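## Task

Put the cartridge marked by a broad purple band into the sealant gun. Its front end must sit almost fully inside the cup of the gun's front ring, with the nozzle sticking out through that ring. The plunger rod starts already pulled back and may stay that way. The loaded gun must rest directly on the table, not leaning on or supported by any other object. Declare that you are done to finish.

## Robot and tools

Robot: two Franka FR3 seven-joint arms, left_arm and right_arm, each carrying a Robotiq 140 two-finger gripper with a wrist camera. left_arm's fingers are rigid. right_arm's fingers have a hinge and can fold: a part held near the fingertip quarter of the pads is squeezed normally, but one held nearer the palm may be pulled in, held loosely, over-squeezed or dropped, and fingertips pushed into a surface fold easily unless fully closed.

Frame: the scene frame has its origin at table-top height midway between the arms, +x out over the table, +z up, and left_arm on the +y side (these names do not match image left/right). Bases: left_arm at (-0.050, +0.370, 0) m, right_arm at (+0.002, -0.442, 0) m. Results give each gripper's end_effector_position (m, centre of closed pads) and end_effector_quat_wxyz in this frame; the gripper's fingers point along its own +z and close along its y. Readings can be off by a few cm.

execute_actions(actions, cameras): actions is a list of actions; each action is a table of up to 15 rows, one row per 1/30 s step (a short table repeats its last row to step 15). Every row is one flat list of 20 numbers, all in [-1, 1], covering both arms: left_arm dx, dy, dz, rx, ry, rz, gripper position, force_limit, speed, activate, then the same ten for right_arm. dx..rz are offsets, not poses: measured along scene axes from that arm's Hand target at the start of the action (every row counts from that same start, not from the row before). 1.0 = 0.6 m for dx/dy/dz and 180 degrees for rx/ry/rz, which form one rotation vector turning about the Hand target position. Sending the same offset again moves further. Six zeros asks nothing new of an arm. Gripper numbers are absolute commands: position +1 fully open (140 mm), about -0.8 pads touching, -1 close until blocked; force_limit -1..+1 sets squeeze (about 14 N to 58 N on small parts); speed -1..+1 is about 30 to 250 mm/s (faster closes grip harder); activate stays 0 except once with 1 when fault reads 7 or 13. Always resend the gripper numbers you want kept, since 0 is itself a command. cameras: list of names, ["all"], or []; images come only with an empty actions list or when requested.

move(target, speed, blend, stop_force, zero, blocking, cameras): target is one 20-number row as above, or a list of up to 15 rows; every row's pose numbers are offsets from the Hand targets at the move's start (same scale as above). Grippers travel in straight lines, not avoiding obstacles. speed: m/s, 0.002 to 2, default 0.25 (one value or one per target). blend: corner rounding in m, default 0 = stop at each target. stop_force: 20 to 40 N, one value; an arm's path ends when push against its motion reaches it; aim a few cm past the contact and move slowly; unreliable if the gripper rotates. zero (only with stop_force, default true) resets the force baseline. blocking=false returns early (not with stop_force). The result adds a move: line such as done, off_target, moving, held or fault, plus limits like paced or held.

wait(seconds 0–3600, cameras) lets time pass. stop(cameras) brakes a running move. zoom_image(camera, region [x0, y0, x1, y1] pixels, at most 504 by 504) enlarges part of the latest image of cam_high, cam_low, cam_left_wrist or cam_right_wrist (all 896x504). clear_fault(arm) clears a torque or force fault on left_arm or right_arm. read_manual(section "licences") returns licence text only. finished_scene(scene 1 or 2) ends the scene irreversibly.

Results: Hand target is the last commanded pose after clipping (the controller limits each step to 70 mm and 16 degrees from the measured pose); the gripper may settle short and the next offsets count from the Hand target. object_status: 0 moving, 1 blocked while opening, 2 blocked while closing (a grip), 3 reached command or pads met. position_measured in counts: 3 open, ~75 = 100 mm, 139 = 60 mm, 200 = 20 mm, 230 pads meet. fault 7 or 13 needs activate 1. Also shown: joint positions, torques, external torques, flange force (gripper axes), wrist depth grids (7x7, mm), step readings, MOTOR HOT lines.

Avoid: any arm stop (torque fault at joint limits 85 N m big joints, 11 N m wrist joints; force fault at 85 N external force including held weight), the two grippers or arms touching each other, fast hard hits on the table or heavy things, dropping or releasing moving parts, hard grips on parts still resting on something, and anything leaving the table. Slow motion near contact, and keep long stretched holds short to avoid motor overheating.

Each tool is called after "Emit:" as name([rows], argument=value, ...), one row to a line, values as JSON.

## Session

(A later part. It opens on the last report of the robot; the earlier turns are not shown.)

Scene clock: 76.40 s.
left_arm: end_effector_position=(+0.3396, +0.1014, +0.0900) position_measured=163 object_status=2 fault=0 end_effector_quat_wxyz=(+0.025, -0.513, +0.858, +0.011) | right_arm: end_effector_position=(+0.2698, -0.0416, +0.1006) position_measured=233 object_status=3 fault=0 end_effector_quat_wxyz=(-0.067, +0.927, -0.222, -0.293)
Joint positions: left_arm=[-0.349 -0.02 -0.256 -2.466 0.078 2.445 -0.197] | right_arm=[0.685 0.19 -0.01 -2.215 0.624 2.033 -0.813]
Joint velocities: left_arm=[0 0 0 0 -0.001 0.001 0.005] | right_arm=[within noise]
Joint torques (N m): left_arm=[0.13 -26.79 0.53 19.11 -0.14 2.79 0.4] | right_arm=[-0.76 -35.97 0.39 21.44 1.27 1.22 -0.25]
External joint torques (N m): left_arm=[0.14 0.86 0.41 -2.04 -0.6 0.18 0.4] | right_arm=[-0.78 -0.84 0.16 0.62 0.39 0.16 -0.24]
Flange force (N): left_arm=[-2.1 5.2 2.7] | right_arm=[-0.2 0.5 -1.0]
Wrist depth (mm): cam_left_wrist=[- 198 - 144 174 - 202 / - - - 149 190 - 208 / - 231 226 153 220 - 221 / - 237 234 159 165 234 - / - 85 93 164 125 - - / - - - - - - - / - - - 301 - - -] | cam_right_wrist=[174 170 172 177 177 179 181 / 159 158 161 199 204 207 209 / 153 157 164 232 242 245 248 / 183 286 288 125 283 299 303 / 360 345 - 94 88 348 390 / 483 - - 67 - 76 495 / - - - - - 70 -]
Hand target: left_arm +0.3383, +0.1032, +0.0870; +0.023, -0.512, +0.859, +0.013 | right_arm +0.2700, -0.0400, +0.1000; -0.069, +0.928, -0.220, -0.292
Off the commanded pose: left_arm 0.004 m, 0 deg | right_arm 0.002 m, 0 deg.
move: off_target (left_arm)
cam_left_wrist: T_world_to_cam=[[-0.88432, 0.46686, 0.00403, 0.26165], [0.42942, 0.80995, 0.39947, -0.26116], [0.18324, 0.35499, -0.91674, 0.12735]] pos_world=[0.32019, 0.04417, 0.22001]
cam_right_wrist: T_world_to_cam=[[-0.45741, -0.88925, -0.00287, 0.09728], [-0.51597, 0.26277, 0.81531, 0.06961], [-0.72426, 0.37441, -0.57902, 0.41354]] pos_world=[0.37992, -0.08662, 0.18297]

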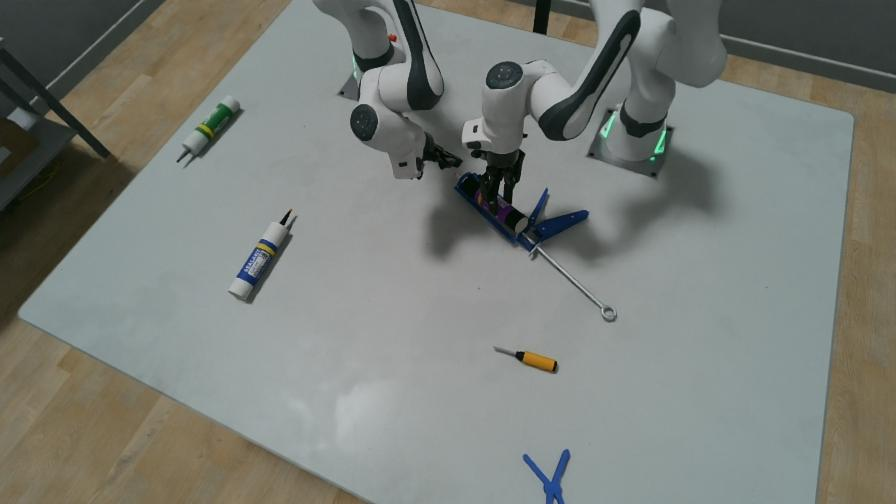

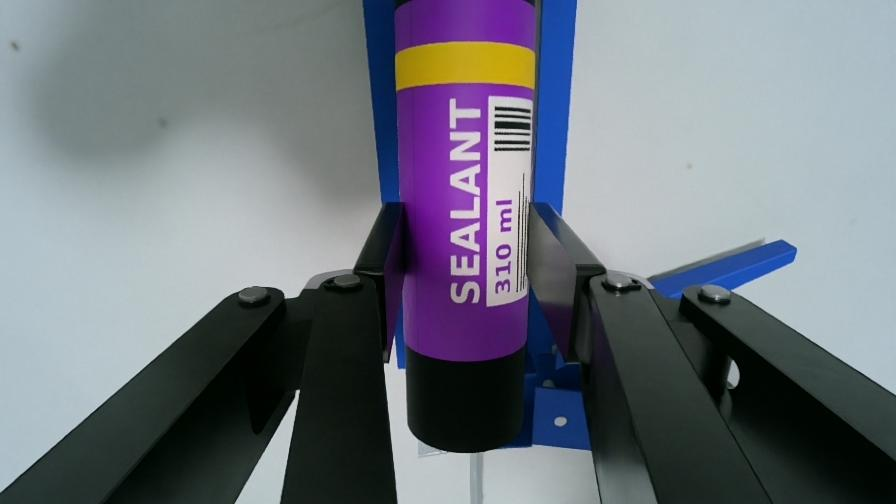

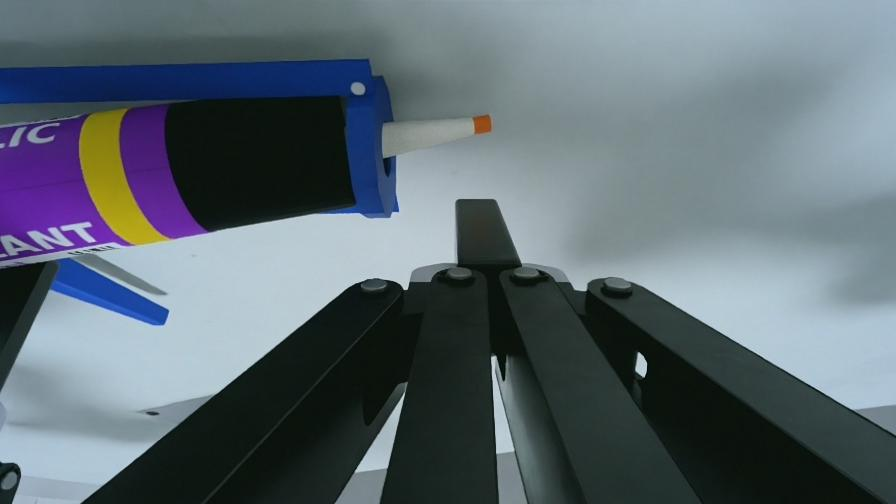

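Emit:
move(target=[0.0005,-0.005,0.0238,0,0,0.0103,-1,-0.05,-1,0,0,0,0,0,0,0,-1,-1,0,0], speed=0.04, cameras=["cam_high","cam_left_wrist","cam_right_wrist"])

Emit:
zoom_image(camera="cam_right_wrist", region=[120, 40, 500, 330])

Emit:
zoom_image(camera="cam_high", region=[450, 160, 570, 260])

Emit:
zoom_image(camera="cam_left_wrist", region=[340, 0, 600, 210])

Emit:
zoom_image(camera="cam_left_wrist", region=[380, 290, 640, 504])

Scene clock: 86.00 s.
left_arm: end_effector_position=(+0.3359, +0.1036, +0.0968) position_measured=163 object_status=2 fault=0 end_effector_quat_wxyz=(+0.021, -0.523, +0.852, +0.018) | right_arm: end_effector_position=(+0.2698, -0.0416, +0.1006) position_measured=233 object_status=3 fault=0 end_effector_quat_wxyz=(-0.067, +0.927, -0.222, -0.293)
Joint positions: left_arm=[-0.349 -0.034 -0.256 -2.457 0.065 2.406 -0.208] | right_arm=[0.685 0.19 -0.01 -2.215 0.624 2.033 -0.813]
Joint velocities: left_arm=[-0.001 0.001 0 -0.001 0.001 -0.002 -0.006] | right_arm=[within noise]
Joint torques (N m): left_arm=[-0.57 -31.39 0.09 23.03 -0.02 2.6 -0.2] | right_arm=[-0.76 -35.94 0.4 21.38 1.26 1.23 -0.27]
External joint torques (N m): left_arm=[-0.63 -4.02 -0.19 1.64 -0.51 0.03 -0.2] | right_arm=[-0.66 -0.85 0.29 0.53 0.38 0.15 -0.25]
Flange force (N): left_arm=[-0.2 6.4 -9.8] | right_arm=[-0.4 0.7 -0.7]
Wrist depth (mm): cam_left_wrist=[- 204 177 143 181 206 - / - - 213 148 194 - - / - - 233 154 - - - / - 246 240 159 143 230 253 / - 90 94 165 126 - 266 / - - - - - - - / - - - - - - -] | cam_right_wrist=[173 178 175 177 177 179 180 / 163 159 159 203 204 206 209 / 152 155 159 239 243 245 247 / 160 175 290 125 284 299 304 / 361 346 - 94 88 347 390 / 486 - - 67 - 76 475 / - - - - - 70 -]
Hand target: left_arm +0.3386, +0.1002, +0.1013; +0.023, -0.526, +0.850, +0.013 | right_arm +0.2700, -0.0400, +0.1000; -0.069, +0.928, -0.220, -0.292
Off the commanded pose: left_arm 0.006 m, 1 deg | right_arm 0.002 m, 0 deg.
move: off_target (left_arm)
cam_left_wrist: T_world_to_cam=[[-0.89507, 0.44548, 0.01983, 0.26163], [0.41568, 0.81743, 0.39878, -0.26024], [0.16144, 0.36518, -0.91683, 0.13983]] pos_world=[0.31978, 0.04512, 0.22679]
cam_right_wrist: T_world_to_cam=[[-0.45741, -0.88925, -0.00287, 0.09728], [-0.51597, 0.26277, 0.81531, 0.06961], [-0.72426, 0.37441, -0.57902, 0.41354]] pos_world=[0.37992, -0.08662, 0.18297]

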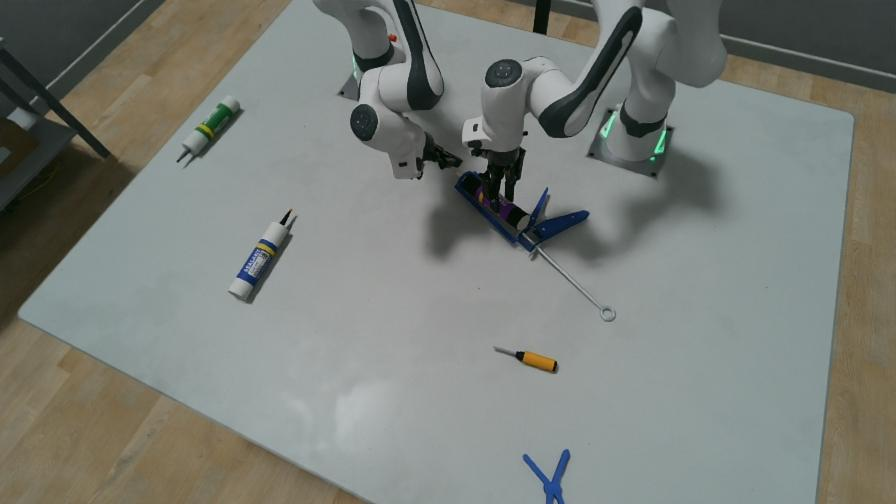

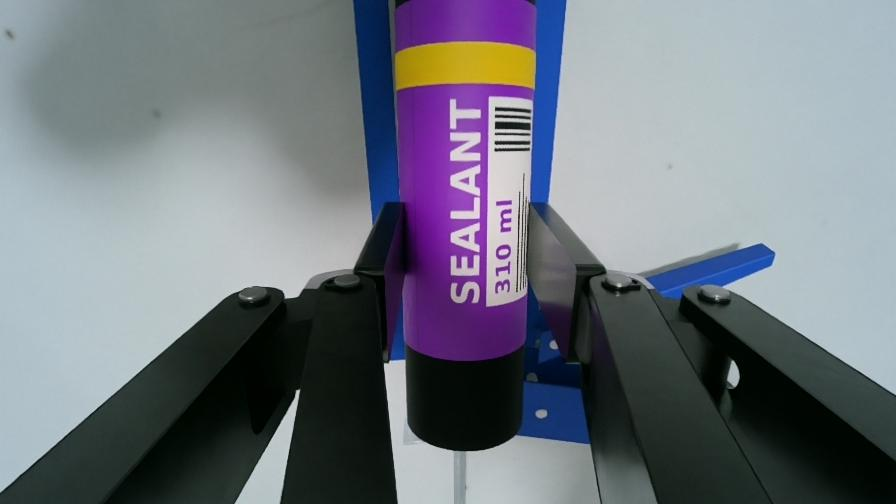

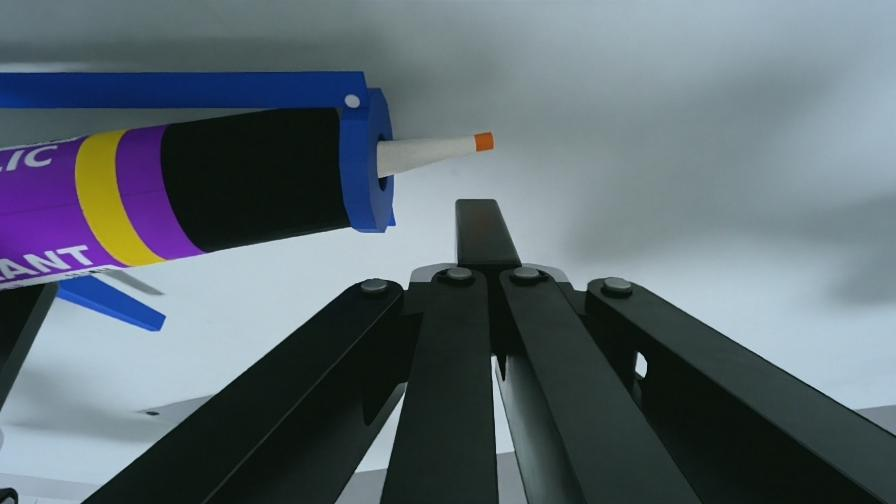

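Scaled by 1.326.

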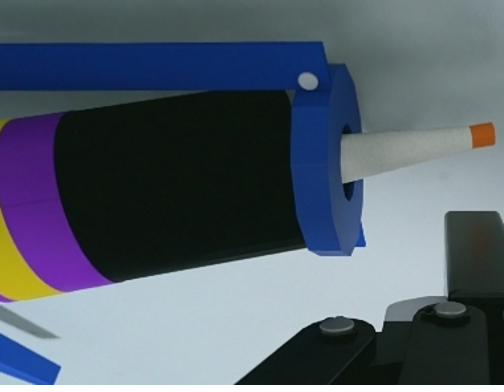

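Scaled by 4.200.

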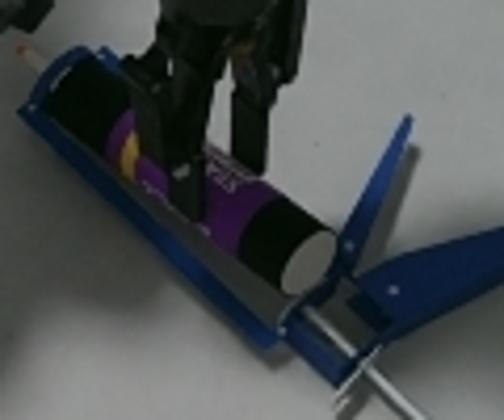

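Scaled by 1.938.

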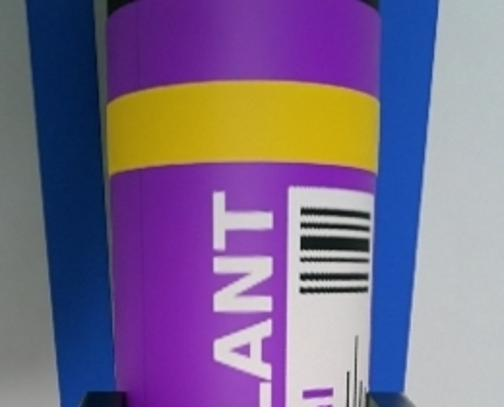

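Scaled by 1.938.

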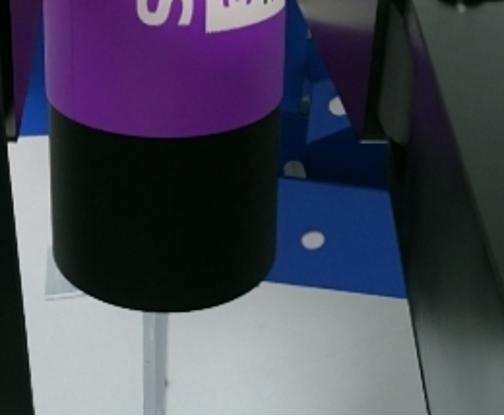

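Emit:
move(target=[0,0,0,0,0,0,-1,-0.05,-1,0,0.0445,0.0230,-0.0385,0,0,0,-1,-1,0,0], speed=0.06, cameras=["cam_right_wrist"])

Scene clock: 88.73 s.
left_arm: end_effector_position=(+0.3358, +0.1037, +0.0968) position_measured=163 object_status=2 fault=0 end_effector_quat_wxyz=(+0.021, -0.524, +0.851, +0.018) | right_arm: end_effector_position=(+0.2947, -0.0265, +0.0776) position_measured=233 object_status=3 fault=0 end_effector_quat_wxyz=(-0.067, +0.928, -0.221, -0.294)
Joint positions: left_arm=[-0.349 -0.034 -0.256 -2.457 0.064 2.405 -0.21] | right_arm=[0.678 0.306 -0.01 -2.113 0.625 2.039 -0.827]
Joint velocities: left_arm=[within noise] | right_arm=[0 0.001 -0.001 0.001 0.001 0 -0.006]
Joint torques (N m): left_arm=[-0.65 -31.42 0.13 23.05 0.01 2.6 -0.18] | right_arm=[-1.19 -39.52 0.12 21.26 1.14 1.2 -0.24]
External joint torques (N m): left_arm=[-0.7 -4.16 -0.14 1.74 -0.48 0.05 -0.18] | right_arm=[-1.27 -1.08 -0.28 0.72 0.29 0.17 -0.22]
Flange force (N): left_arm=[-0.2 6.5 -10.0] | right_arm=[0.3 0.9 -1.9]
Wrist depth (mm): cam_left_wrist=[- 206 203 143 183 210 210 / 215 - - 149 186 - 221 / - 230 - 154 - - 232 / - - 239 160 142 224 - / - 85 94 164 126 - 268 / - - - - - - - / - - - - - - -] | cam_right_wrist=[149 150 150 152 153 155 156 / 171 172 174 175 176 178 180 / 188 163 160 192 208 211 213 / 152 152 157 138 243 258 261 / 152 156 94 94 88 299 337 / 172 - - 67 - 76 438 / - - - - - 70 -]
Hand target: left_arm +0.3386, +0.1002, +0.1013; +0.023, -0.526, +0.850, +0.013 | right_arm +0.2967, -0.0262, +0.0769; -0.069, +0.928, -0.220, -0.292
Off the commanded pose: left_arm 0.006 m, 1 deg | right_arm 0.002 m, 0 deg.
move: done
cam_right_wrist: T_world_to_cam=[[-0.4551, -0.89044, -0.00214, 0.12125], [-0.51598, 0.26176, 0.81563, 0.09715], [-0.72571, 0.37229, -0.57857, 0.413]] pos_world=[0.40503, -0.07122, 0.15997]

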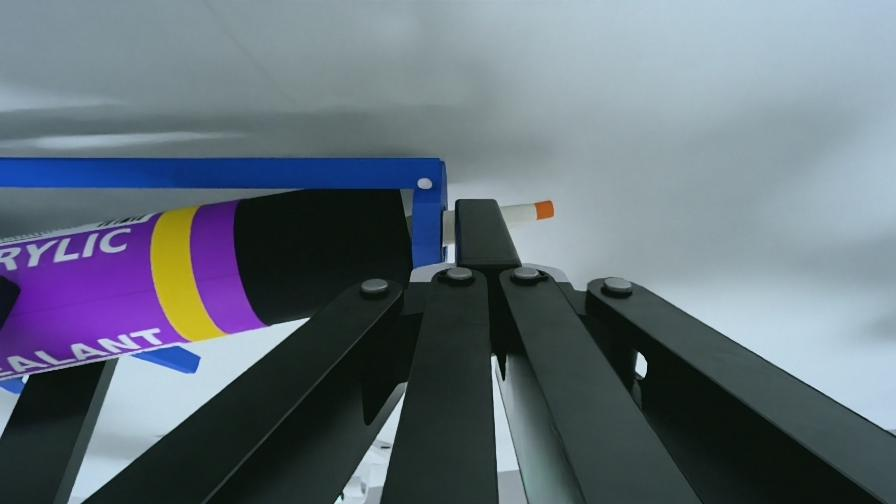

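Emit:
move([
  [0,0,0,0,0,0,-1,-0.05,-1,0,0.0072,0.015,0,0,0,0,-1,-1,0,0],
  [-0.0058,-0.0120,-0.0025,0,0,0,-1,-0.05,-1,0,0.0090,0.0188,0,0,0,0,-1,-1,0,0],
], speed=0.03, cameras=["cam_high","cam_left_wrist","cam_right_wrist"])

Emit:
zoom_image(camera="cam_high", region=[450, 160, 570, 260])

Emit:
zoom_image(camera="cam_left_wrist", region=[380, 290, 640, 504])

Scene clock: 90.73 s.
left_arm: end_effector_position=(+0.3340, +0.1007, +0.0962) position_measured=163 object_status=2 fault=0 end_effector_quat_wxyz=(+0.021, -0.527, +0.850, +0.019) | right_arm: end_effector_position=(+0.3007, -0.0186, +0.0748) position_measured=233 object_status=3 fault=0 end_effector_quat_wxyz=(-0.067, +0.928, -0.219, -0.294)
Joint positions: left_arm=[-0.354 -0.031 -0.259 -2.454 0.066 2.403 -0.225] | right_arm=[0.681 0.336 -0.009 -2.076 0.624 2.033 -0.824]
Joint velocities: left_arm=[-0.002 0 -0.001 -0.001 0 -0.002 -0.008] | right_arm=[within noise]
Joint torques (N m): left_arm=[-3.23 -30.16 -2.52 23.65 -0.06 3.21 -0.27] | right_arm=[0.04 -42.25 0.91 23.94 1.4 1.59 0.13]
External joint torques (N m): left_arm=[-3.25 -2.72 -2.74 2.29 -0.54 0.65 -0.27] | right_arm=[0.02 -2.68 0.52 3.19 0.53 0.53 0.15]
Flange force (N): left_arm=[6.3 2.1 -6.4] | right_arm=[-1.5 -4.7 -4.1]
Wrist depth (mm): cam_left_wrist=[- - - 144 177 - - / - - - 149 196 217 224 / 233 - - 154 230 - 233 / 239 - - 159 166 236 249 / 265 85 93 165 126 - 273 / - - - - - - - / - - - - - - -] | cam_right_wrist=[147 147 148 148 150 151 153 / 168 169 170 172 172 174 176 / 184 185 161 162 203 205 208 / 155 153 157 138 240 252 256 / 149 154 94 94 88 293 331 / 172 - - 67 - 76 432 / - - - - - 70 -]
Hand target: left_arm +0.3351, +0.0930, +0.0998; +0.023, -0.526, +0.850, +0.013 | right_arm +0.3021, -0.0149, +0.0769; -0.069, +0.928, -0.220, -0.292
Off the commanded pose: left_arm 0.008 m, 1 deg | right_arm 0.004 m, 0 deg.
move: off_target (left_arm, right_arm)
cam_left_wrist: T_world_to_cam=[[-0.89873, 0.43795, 0.02176, 0.26298], [0.40938, 0.82026, 0.39948, -0.25501], [0.1571, 0.36793, -0.91648, 0.14178]] pos_world=[0.31847, 0.04184, 0.22609]
cam_right_wrist: T_world_to_cam=[[-0.45144, -0.89229, -0.00362, 0.12997], [-0.51662, 0.25806, 0.8164, 0.10048], [-0.72753, 0.37043, -0.57747, 0.41323]] pos_world=[0.41123, -0.06303, 0.15707]

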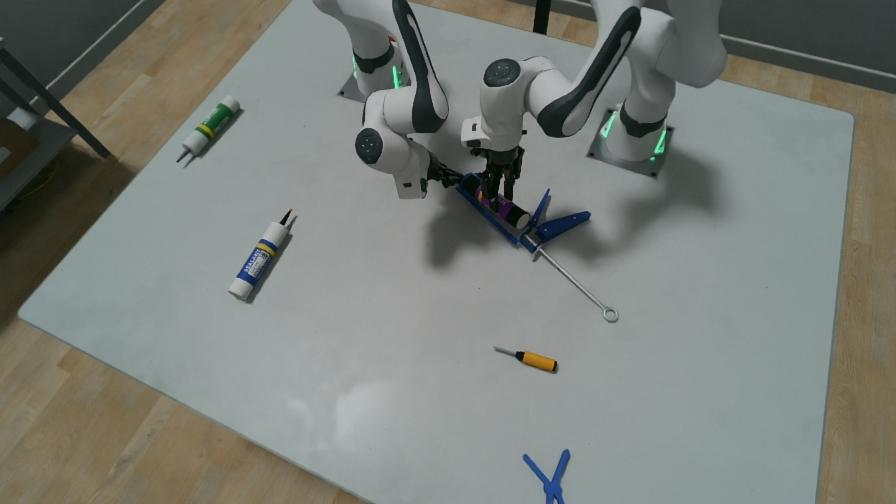

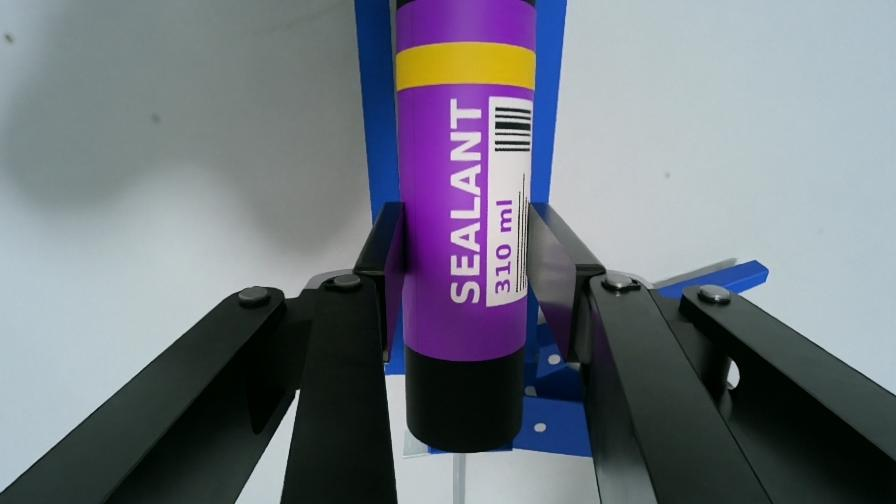

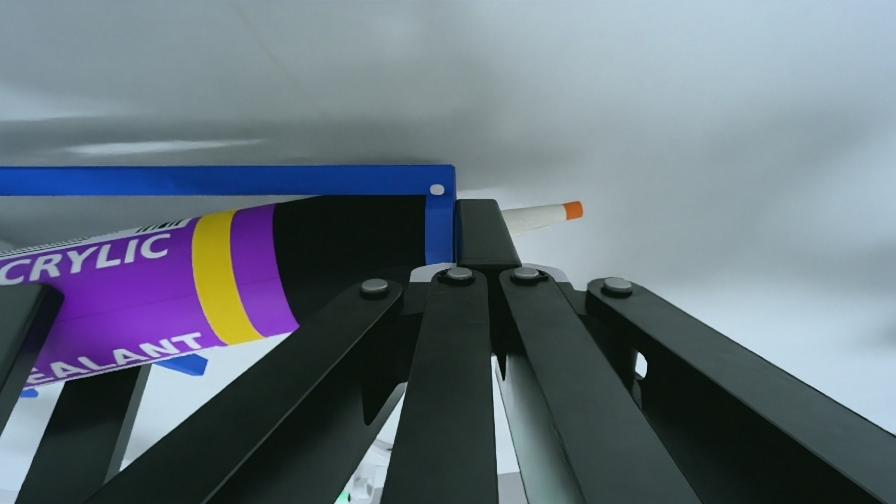

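Scaled by 4.200.

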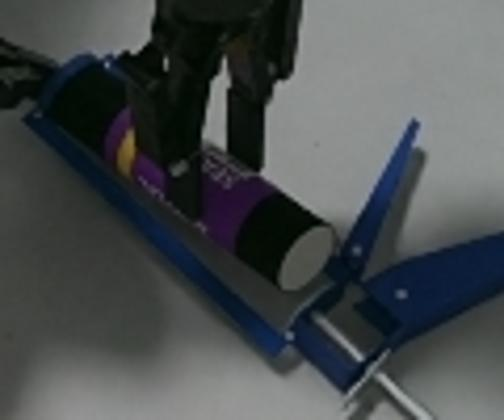

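Scaled by 1.938.

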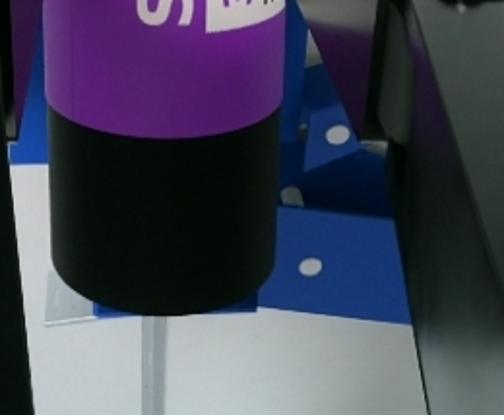

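Emit:
move(target=[0.0026,0.0054,-0.023,-0.03,0.0144,0,-1,-0.05,-1,0,0,0,0,0,0,0,-1,-1,0,0], speed=0.03, cameras=["cam_high","cam_left_wrist","cam_right_wrist"])

Emit:
zoom_image(camera="cam_high", region=[450, 160, 570, 260])

Emit:
zoom_image(camera="cam_left_wrist", region=[380, 290, 640, 504])

Scene clock: 94.40 s.
left_arm: end_effector_position=(+0.3352, +0.1026, +0.0833) position_measured=163 object_status=2 fault=0 end_effector_quat_wxyz=(-0.022, -0.530, +0.848, -0.009) | right_arm: end_effector_position=(+0.2998, -0.0192, +0.0747) position_measured=233 object_status=3 fault=0 end_effector_quat_wxyz=(-0.066, +0.928, -0.218, -0.295)
Joint positions: left_arm=[-0.338 -0.015 -0.224 -2.481 -0.081 2.462 -0.069] | right_arm=[0.681 0.337 -0.009 -2.076 0.623 2.03 -0.824]
Joint velocities: left_arm=[0.001 -0.001 0 0 -0.001 0.001 0.008] | right_arm=[within noise]
Joint torques (N m): left_arm=[-3.36 -30.43 -2.71 22.49 -1.2 3.52 0.24] | right_arm=[-0.06 -42.56 1.04 24.2 1.79 1.96 0.21]
External joint torques (N m): left_arm=[-3.42 -2.84 -2.86 1.75 -1.69 0.94 0.23] | right_arm=[-0.08 -3.08 0.65 3.53 0.92 0.92 0.23]
Flange force (N): left_arm=[6.0 5.5 -5.2] | right_arm=[-2.1 -4.8 -3.6]
Wrist depth (mm): cam_left_wrist=[199 - 195 146 174 199 205 / 207 - 209 151 181 211 - / - 218 215 155 - 221 - / - - 226 160 142 233 - / - 85 90 164 126 - - / - - - 177 - - - / - - - 247 - - -] | cam_right_wrist=[146 147 147 148 150 152 153 / 167 168 169 172 173 175 176 / 184 163 160 161 203 206 209 / 154 156 158 138 240 253 257 / 161 162 94 94 88 296 331 / 174 - - 67 - 76 430 / - - - - - 70 -]
Hand target: left_arm +0.3366, +0.0963, +0.0860; -0.021, -0.526, +0.850, -0.015 | right_arm +0.3021, -0.0149, +0.0769; -0.069, +0.928, -0.220, -0.292
Off the commanded pose: left_arm 0.007 m, 1 deg | right_arm 0.005 m, 1 deg.
move: off_target (left_arm)
cam_left_wrist: T_world_to_cam=[[-0.90085, 0.43362, 0.0209, 0.26482], [0.41885, 0.85547, 0.30454, -0.25089], [0.11417, 0.2831, -0.95227, 0.15512]] pos_world=[0.32594, 0.05588, 0.21858]
cam_right_wrist: T_world_to_cam=[[-0.44971, -0.89317, -0.00117, 0.12829], [-0.51537, 0.25842, 0.81708, 0.09989], [-0.72949, 0.36805, -0.57652, 0.41324]] pos_world=[0.41063, -0.06333, 0.15677]

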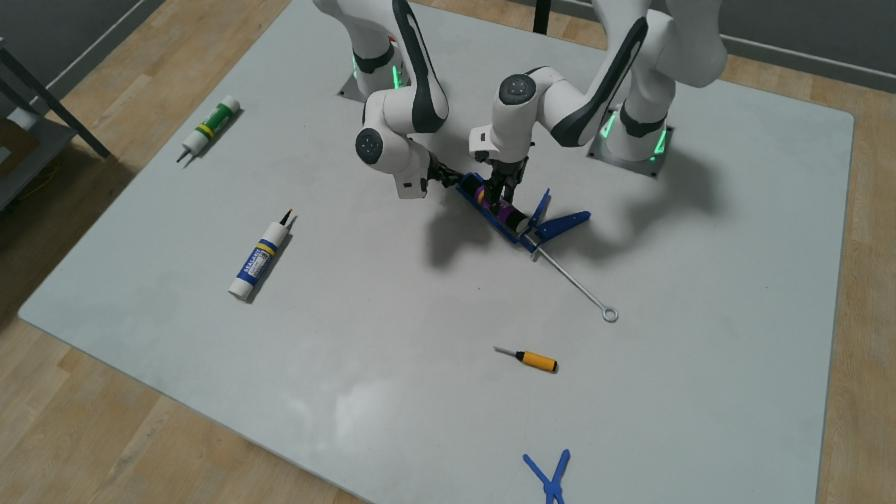

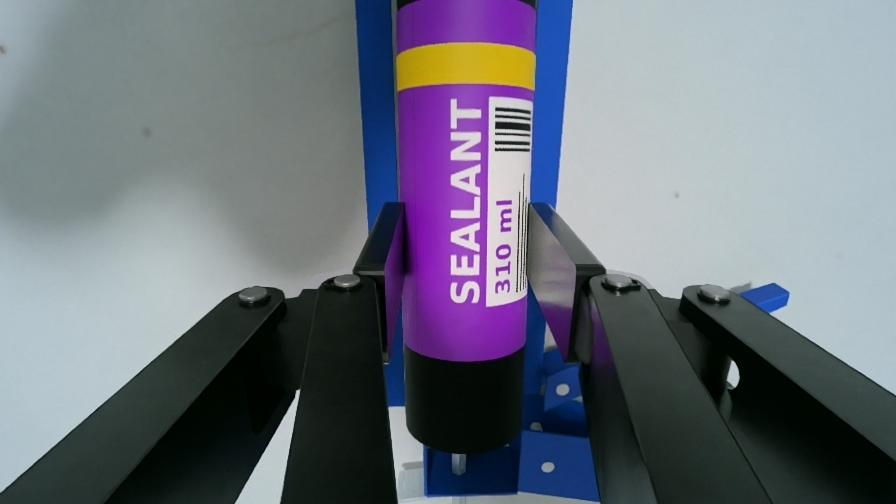

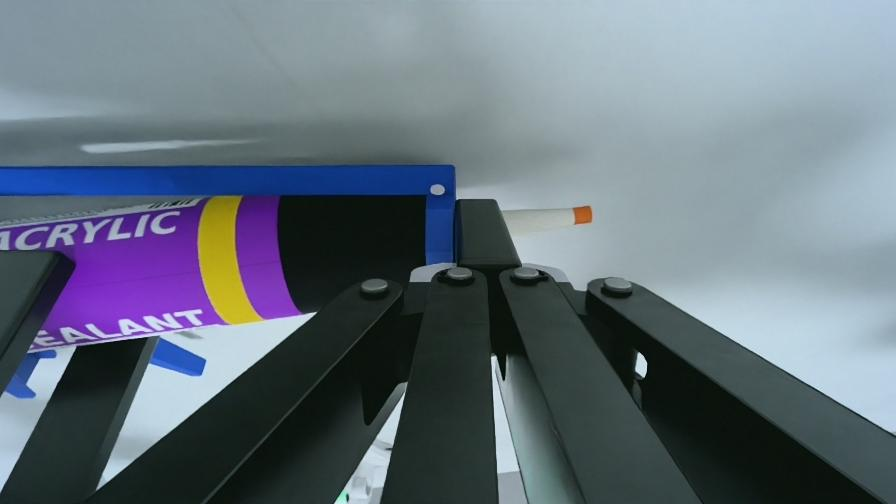

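Scaled by 4.200.

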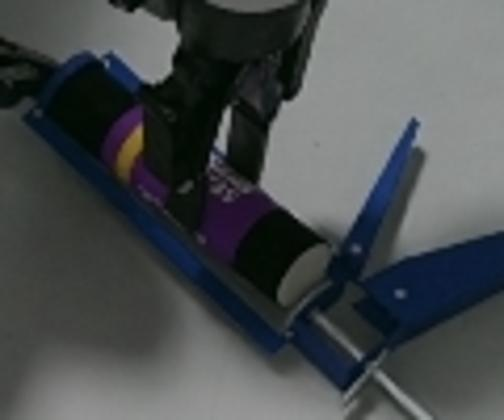

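Scaled by 1.938.

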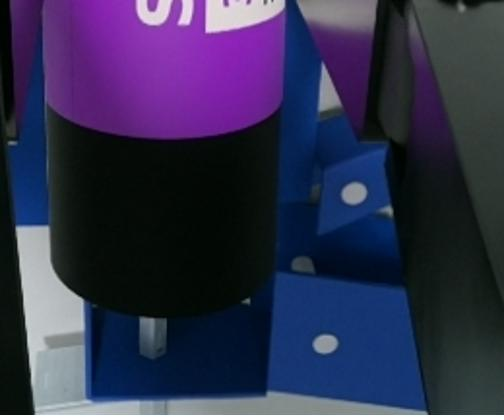

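Emit:
move(target=[0.0016,0.0033,-0.024,-0.03,0.0144,0,-1,-0.05,-1,0,0,0,0,0,0,0,-1,-1,0,0], speed=0.03, cameras=["cam_high","cam_left_wrist","cam_right_wrist"])

Emit:
zoom_image(camera="cam_high", region=[450, 160, 570, 260])

Emit:
zoom_image(camera="cam_left_wrist", region=[380, 290, 640, 504])

Scene clock: 97.63 s.
left_arm: end_effector_position=(+0.3365, +0.1042, +0.0688) position_measured=163 object_status=2 fault=0 end_effector_quat_wxyz=(-0.066, -0.528, +0.846, -0.038) | right_arm: end_effector_position=(+0.2997, -0.0193, +0.0747) position_measured=233 object_status=3 fault=0 end_effector_quat_wxyz=(-0.065, +0.928, -0.218, -0.295)
Joint positions: left_arm=[-0.312 0.016 -0.201 -2.497 -0.253 2.504 0.12] | right_arm=[0.681 0.337 -0.009 -2.076 0.622 2.029 -0.824]
Joint velocities: left_arm=[0 0.001 -0.002 0.001 -0.001 0.002 0.004] | right_arm=[within noise]
Joint torques (N m): left_arm=[-3.43 -31.22 -3.07 22 -1.22 2.95 0.33] | right_arm=[-0.06 -42.61 1.07 24.14 1.86 2.04 0.24]
External joint torques (N m): left_arm=[-3.4 -3.21 -2.97 2.06 -1.73 0.47 0.33] | right_arm=[-0.06 -3.17 0.69 3.52 0.99 1.01 0.25]
Flange force (N): left_arm=[6.9 5.0 -5.2] | right_arm=[-2.4 -4.5 -3.4]
Wrist depth (mm): cam_left_wrist=[- - - 143 166 190 199 / - - 200 151 173 - 204 / - 206 207 154 177 - 207 / - - 210 160 142 - 216 / 221 85 94 165 126 - 221 / - - - - - - - / - - - 232 - - -] | cam_right_wrist=[146 147 148 148 150 152 153 / 168 168 169 172 173 174 176 / 164 162 160 160 204 206 209 / 160 160 159 138 248 254 258 / 186 284 94 94 88 294 332 / 174 - - 67 - 76 435 / - - - - - 70 -]
Hand target: left_arm +0.3376, +0.0983, +0.0716; -0.065, -0.524, +0.848, -0.043 | right_arm +0.3021, -0.0149, +0.0769; -0.069, +0.928, -0.220, -0.292
Off the commanded pose: left_arm 0.007 m, 1 deg | right_arm 0.006 m, 1 deg.
move: off_target (left_arm)
cam_left_wrist: T_world_to_cam=[[-0.90046, 0.43455, 0.01829, 0.2655], [0.42898, 0.8804, 0.20219, -0.24727], [0.07176, 0.18991, -0.97918, 0.16651]] pos_world=[0.3332, 0.0707, 0.20818]
cam_right_wrist: T_world_to_cam=[[-0.44939, -0.89334, -0.00075, 0.12803], [-0.51511, 0.25844, 0.81723, 0.0998], [-0.72987, 0.36764, -0.57631, 0.41321]] pos_world=[0.41053, -0.06333, 0.15668]

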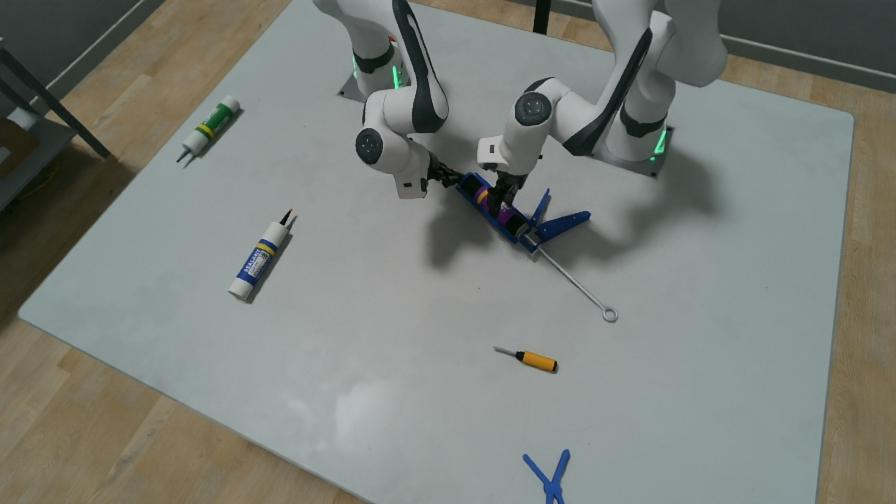

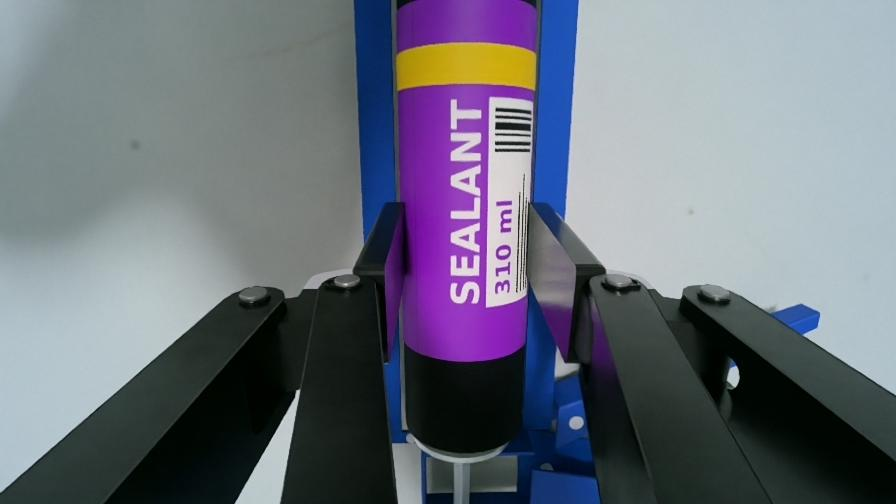

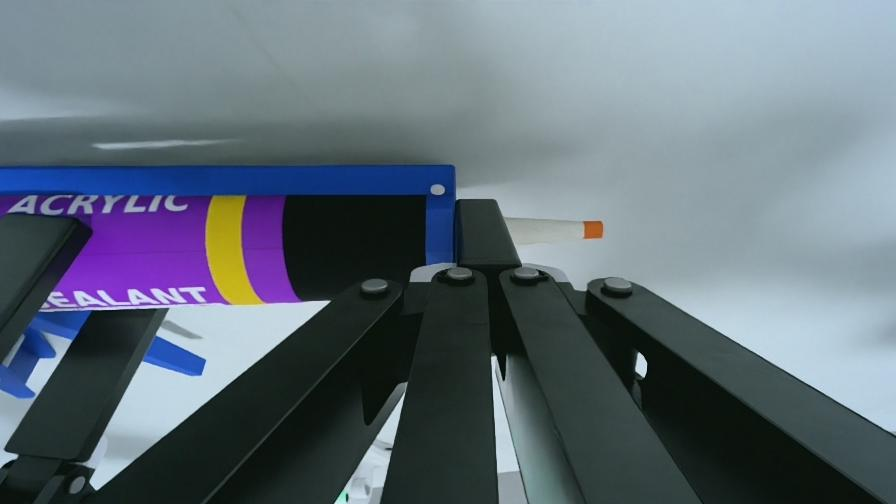

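Scaled by 4.200.

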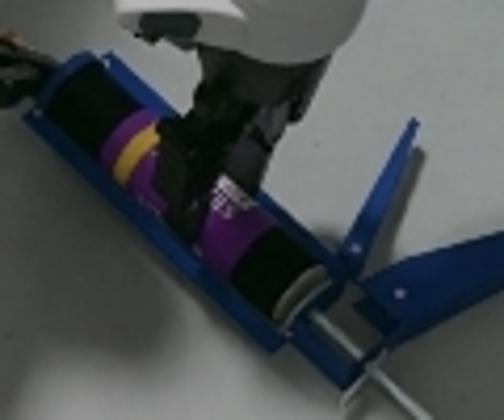

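Scaled by 1.938.

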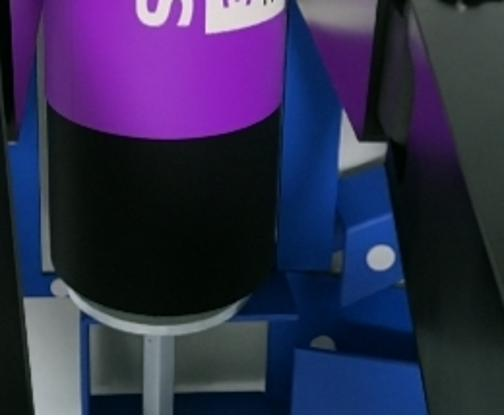

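Emit:
move([
  [-0.0017,0.0008,-0.0075,0,0,0,-1,-0.05,-1,0,0,0,0,0,0,0,-1,-1,0,0],
  [-0.0088,-0.0142,-0.0075,0,0,0,-1,-0.05,-1,0,0.0072,0.0150,0,0,0,0,-1,-1,0,0],
], speed=0.03, cameras=["cam_high","cam_left_wrist","cam_right_wrist"])

Emit:
zoom_image(camera="cam_left_wrist", region=[380, 290, 640, 504])

Scene clock: 101.07 s.
left_arm: end_effector_position=(+0.3362, +0.1026, +0.0644) position_measured=165 object_status=0 fault=0 end_effector_quat_wxyz=(-0.065, -0.530, +0.845, -0.040) | right_arm: end_effector_position=(+0.2993, -0.0186, +0.0700) position_measured=233 object_status=3 fault=0 end_effector_quat_wxyz=(-0.057, +0.927, -0.217, -0.301)
Joint positions: left_arm=[-0.317 0.025 -0.201 -2.502 -0.256 2.523 0.117] | right_arm=[0.682 0.362 -0.009 -2.051 0.613 2.013 -0.816]
Joint velocities: left_arm=[-0.001 0 0 0 0.001 0.001 -0.004] | right_arm=[0 -0.001 0.001 0 -0.003 0 0.006]
Joint torques (N m): left_arm=[-8.26 -29.75 -7.54 21.35 -1.26 2.8 -0.31] | right_arm=[1.51 -45.87 2.98 29.02 3.9 3.47 0.36]
External joint torques (N m): left_arm=[-8.26 -1.55 -7.42 1.52 -1.78 0.29 -0.32] | right_arm=[1.44 -5.69 2.51 8.42 3.01 2.48 0.37]
Flange force (N): left_arm=[17.7 3.5 0.6] | right_arm=[-3.6 -15.7 -4.6]
Wrist depth (mm): cam_left_wrist=[- - 167 145 189 193 - / - 198 197 152 175 198 201 / - - - 155 201 204 - / - - 207 161 142 - 211 / - 85 93 165 124 - - / - - - 191 - - - / - - - - - - -] | cam_right_wrist=[139 140 142 143 145 148 150 / 160 161 162 166 168 170 174 / 160 160 159 181 200 202 206 / 158 158 158 138 243 249 258 / 181 277 93 94 88 294 335 / 172 - - 67 - 76 442 / - - - - - 70 -]
Hand target: left_arm +0.3323, +0.0897, +0.0671; -0.065, -0.524, +0.848, -0.043 | right_arm +0.3064, -0.0059, +0.0769; -0.069, +0.928, -0.220, -0.292
Off the commanded pose: left_arm 0.014 m, 1 deg | right_arm 0.016 m, 2 deg.
move: off_target (left_arm, right_arm)
cam_left_wrist: T_world_to_cam=[[-0.90227, 0.43092, 0.01462, 0.26716], [0.42477, 0.88254, 0.20173, -0.24351], [0.07403, 0.18823, -0.97933, 0.16192]] pos_world=[0.3325, 0.0693, 0.20379]
cam_right_wrist: T_world_to_cam=[[-0.44261, -0.89655, 0.01678, 0.12512], [-0.50558, 0.26497, 0.82109, 0.10021], [-0.7406, 0.35494, -0.57056, 0.41254]] pos_world=[0.41157, -0.0608, 0.15099]

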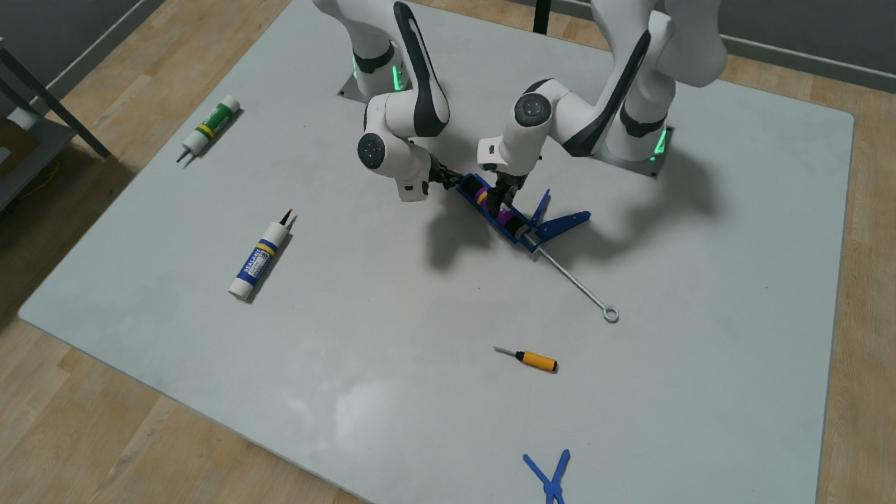

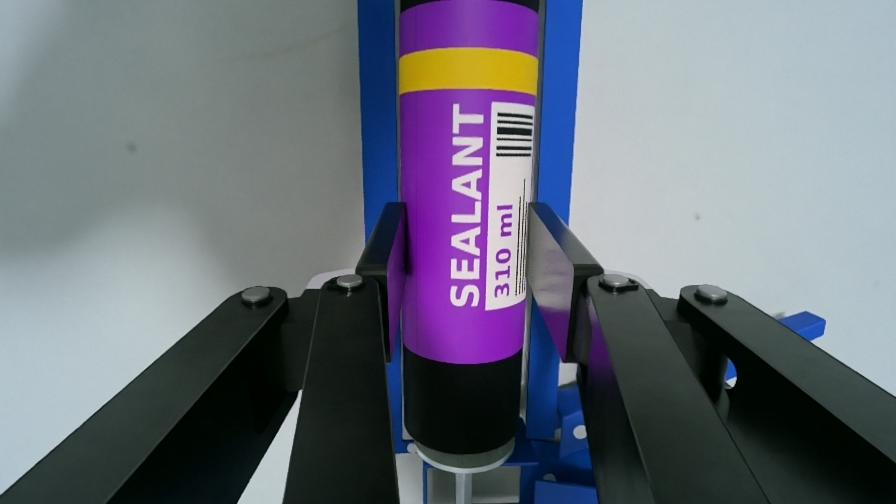

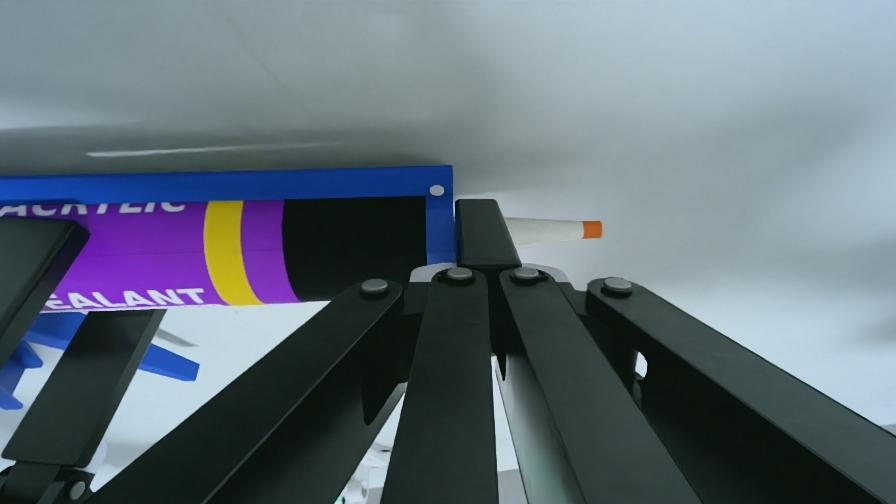

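Scaled by 1.938.

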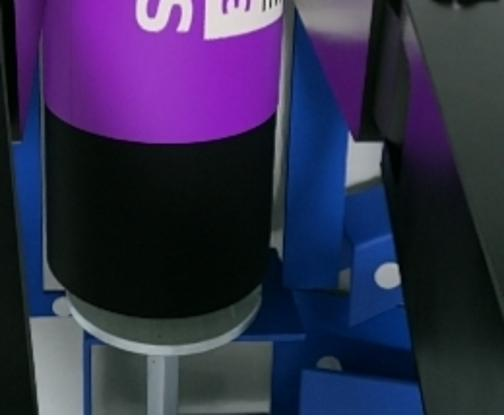

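Emit:
move([
  [0.0065,0.0215,-0.0017,0,0,0,-1,-0.05,-1,0,-0.0118,-0.0212,-0.005,0,0,0,-1,-1,0,0],
  [0.0065,0.0215,-0.0017,0,0,0,0.0,-0.05,-1,0,-0.0335,-0.0662,0.005,0,0,0,-1,-1,0,0],
  [0.020,0.049,0.198,0,0,0,0.0,-0.05,-1,0,-0.0335,-0.0662,0.15,0,0,0,-1,-1,0,0],
], speed=[0.04,0.06,0.1], cameras=["cam_high","cam_low","cam_left_wrist","cam_right_wrist"])

Emit:
zoom_image(camera="cam_high", region=[450, 160, 570, 260])

Scene clock: 108.97 s.
left_arm: end_effector_position=(+0.3440, +0.1182, +0.1853) position_measured=129 object_status=3 fault=0 end_effector_quat_wxyz=(-0.065, -0.522, +0.849, -0.044) | right_arm: end_effector_position=(+0.2859, -0.0442, +0.1661) position_measured=233 object_status=3 fault=0 end_effector_quat_wxyz=(-0.071, +0.929, -0.217, -0.292)
Joint positions: left_arm=[-0.284 -0.207 -0.17 -2.401 -0.237 2.191 0.132] | right_arm=[0.668 0.109 -0.031 -2.14 0.574 1.89 -0.755]
Joint velocities: left_arm=[within noise] | right_arm=[0.001 0 0 0 0.001 -0.002 0.005]
Joint torques (N m): left_arm=[0.12 -24.79 0.78 22.83 0.85 2.09 -0.2] | right_arm=[-0.8 -35.77 -0.46 22.88 0.59 0.66 0.16]
External joint torques (N m): left_arm=[0.11 -1.03 -0.09 -0.67 0.35 -0.43 -0.21] | right_arm=[-0.73 -1.7 -0.47 0.43 -0.61 -0.5 0.18]
Flange force (N): left_arm=[0.5 4.8 -1.8] | right_arm=[-2.0 3.1 -3.9]
Wrist depth (mm): cam_left_wrist=[- - 301 265 296 307 - / - 314 - 271 - - 312 / - 327 - 279 320 328 321 / - - 133 303 147 327 324 / - - 96 335 147 94 - / - - - 350 - - - / - - - - - - -] | cam_right_wrist=[217 216 215 244 245 247 248 / 221 221 222 281 283 285 287 / 307 328 330 330 333 336 336 / 394 400 386 125 389 408 412 / 505 483 - 94 88 474 531 / - - - 67 - 76 633 / - - - - - 70 -]
Hand target: left_arm +0.3443, +0.1191, +0.1859; -0.065, -0.524, +0.848, -0.043 | right_arm +0.2863, -0.0456, +0.1669; -0.069, +0.928, -0.220, -0.292
Off the commanded pose: left_arm 0.001 m, 0 deg | right_arm 0.002 m, 0 deg.
move: done
cam_left_wrist: T_world_to_cam=[[-0.89465, 0.44674, 0.00573, 0.26298], [0.43901, 0.87665, 0.19687, -0.28848], [0.08292, 0.17864, -0.98041, 0.2751]] pos_world=[0.33911, 0.08626, 0.325]
cam_right_wrist: T_world_to_cam=[[-0.45058, -0.89264, -0.01272, 0.10197], [-0.52209, 0.25193, 0.81483, 0.02654], [-0.72415, 0.37379, -0.57955, 0.46414]] pos_world=[0.39591, -0.08915, 0.24867]

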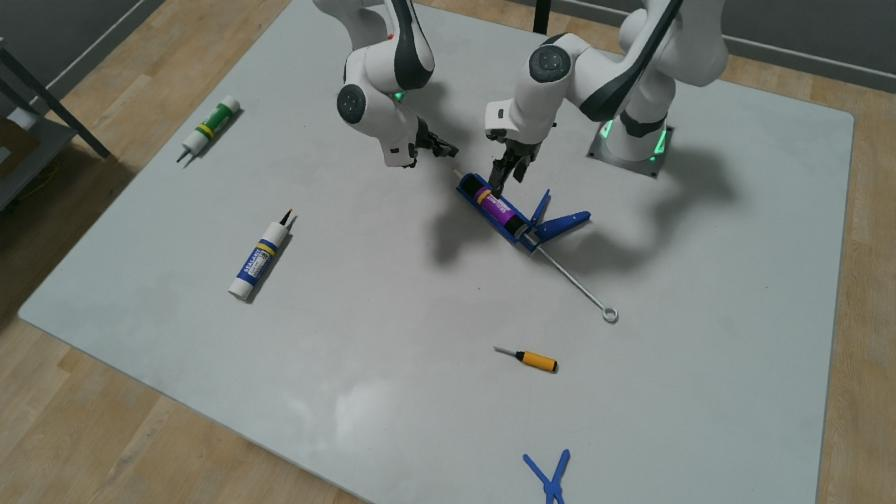

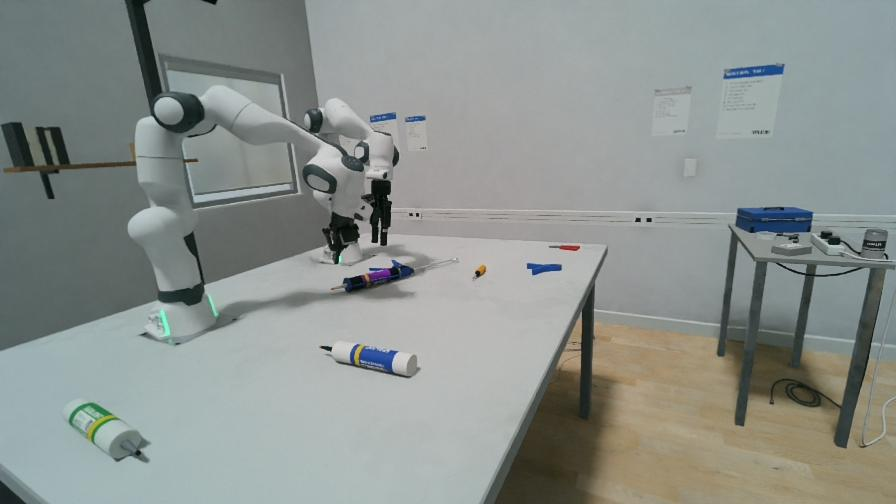

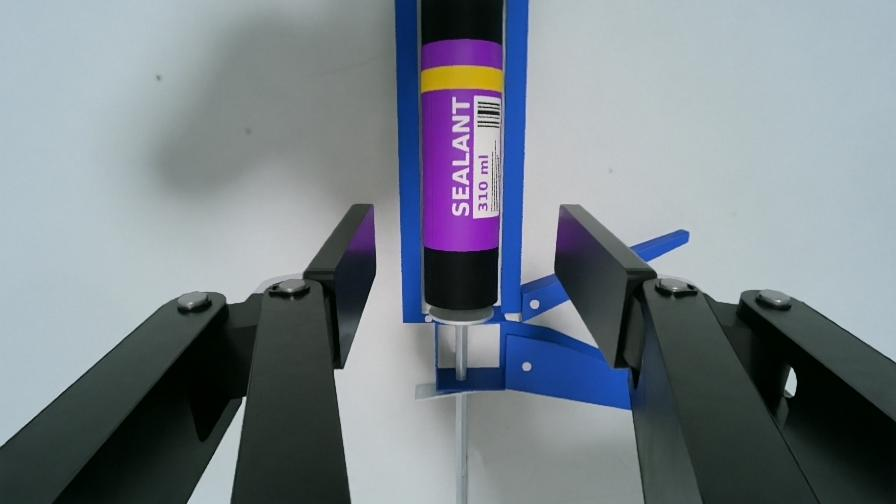

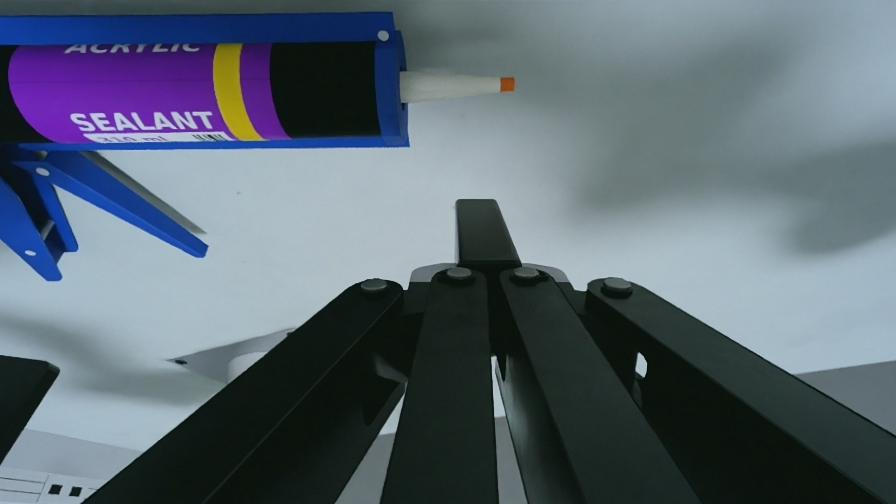

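Scaled by 4.200.

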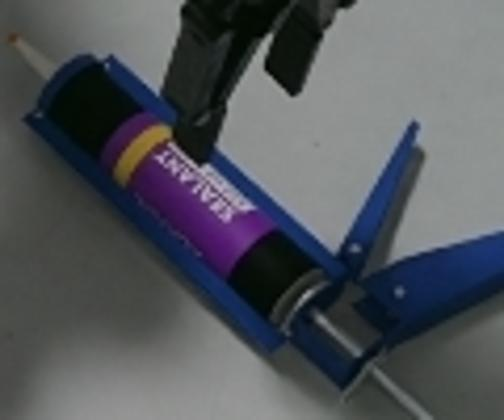

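Emit:
finished_scene(scene=2)

The scene is finished: the task was done.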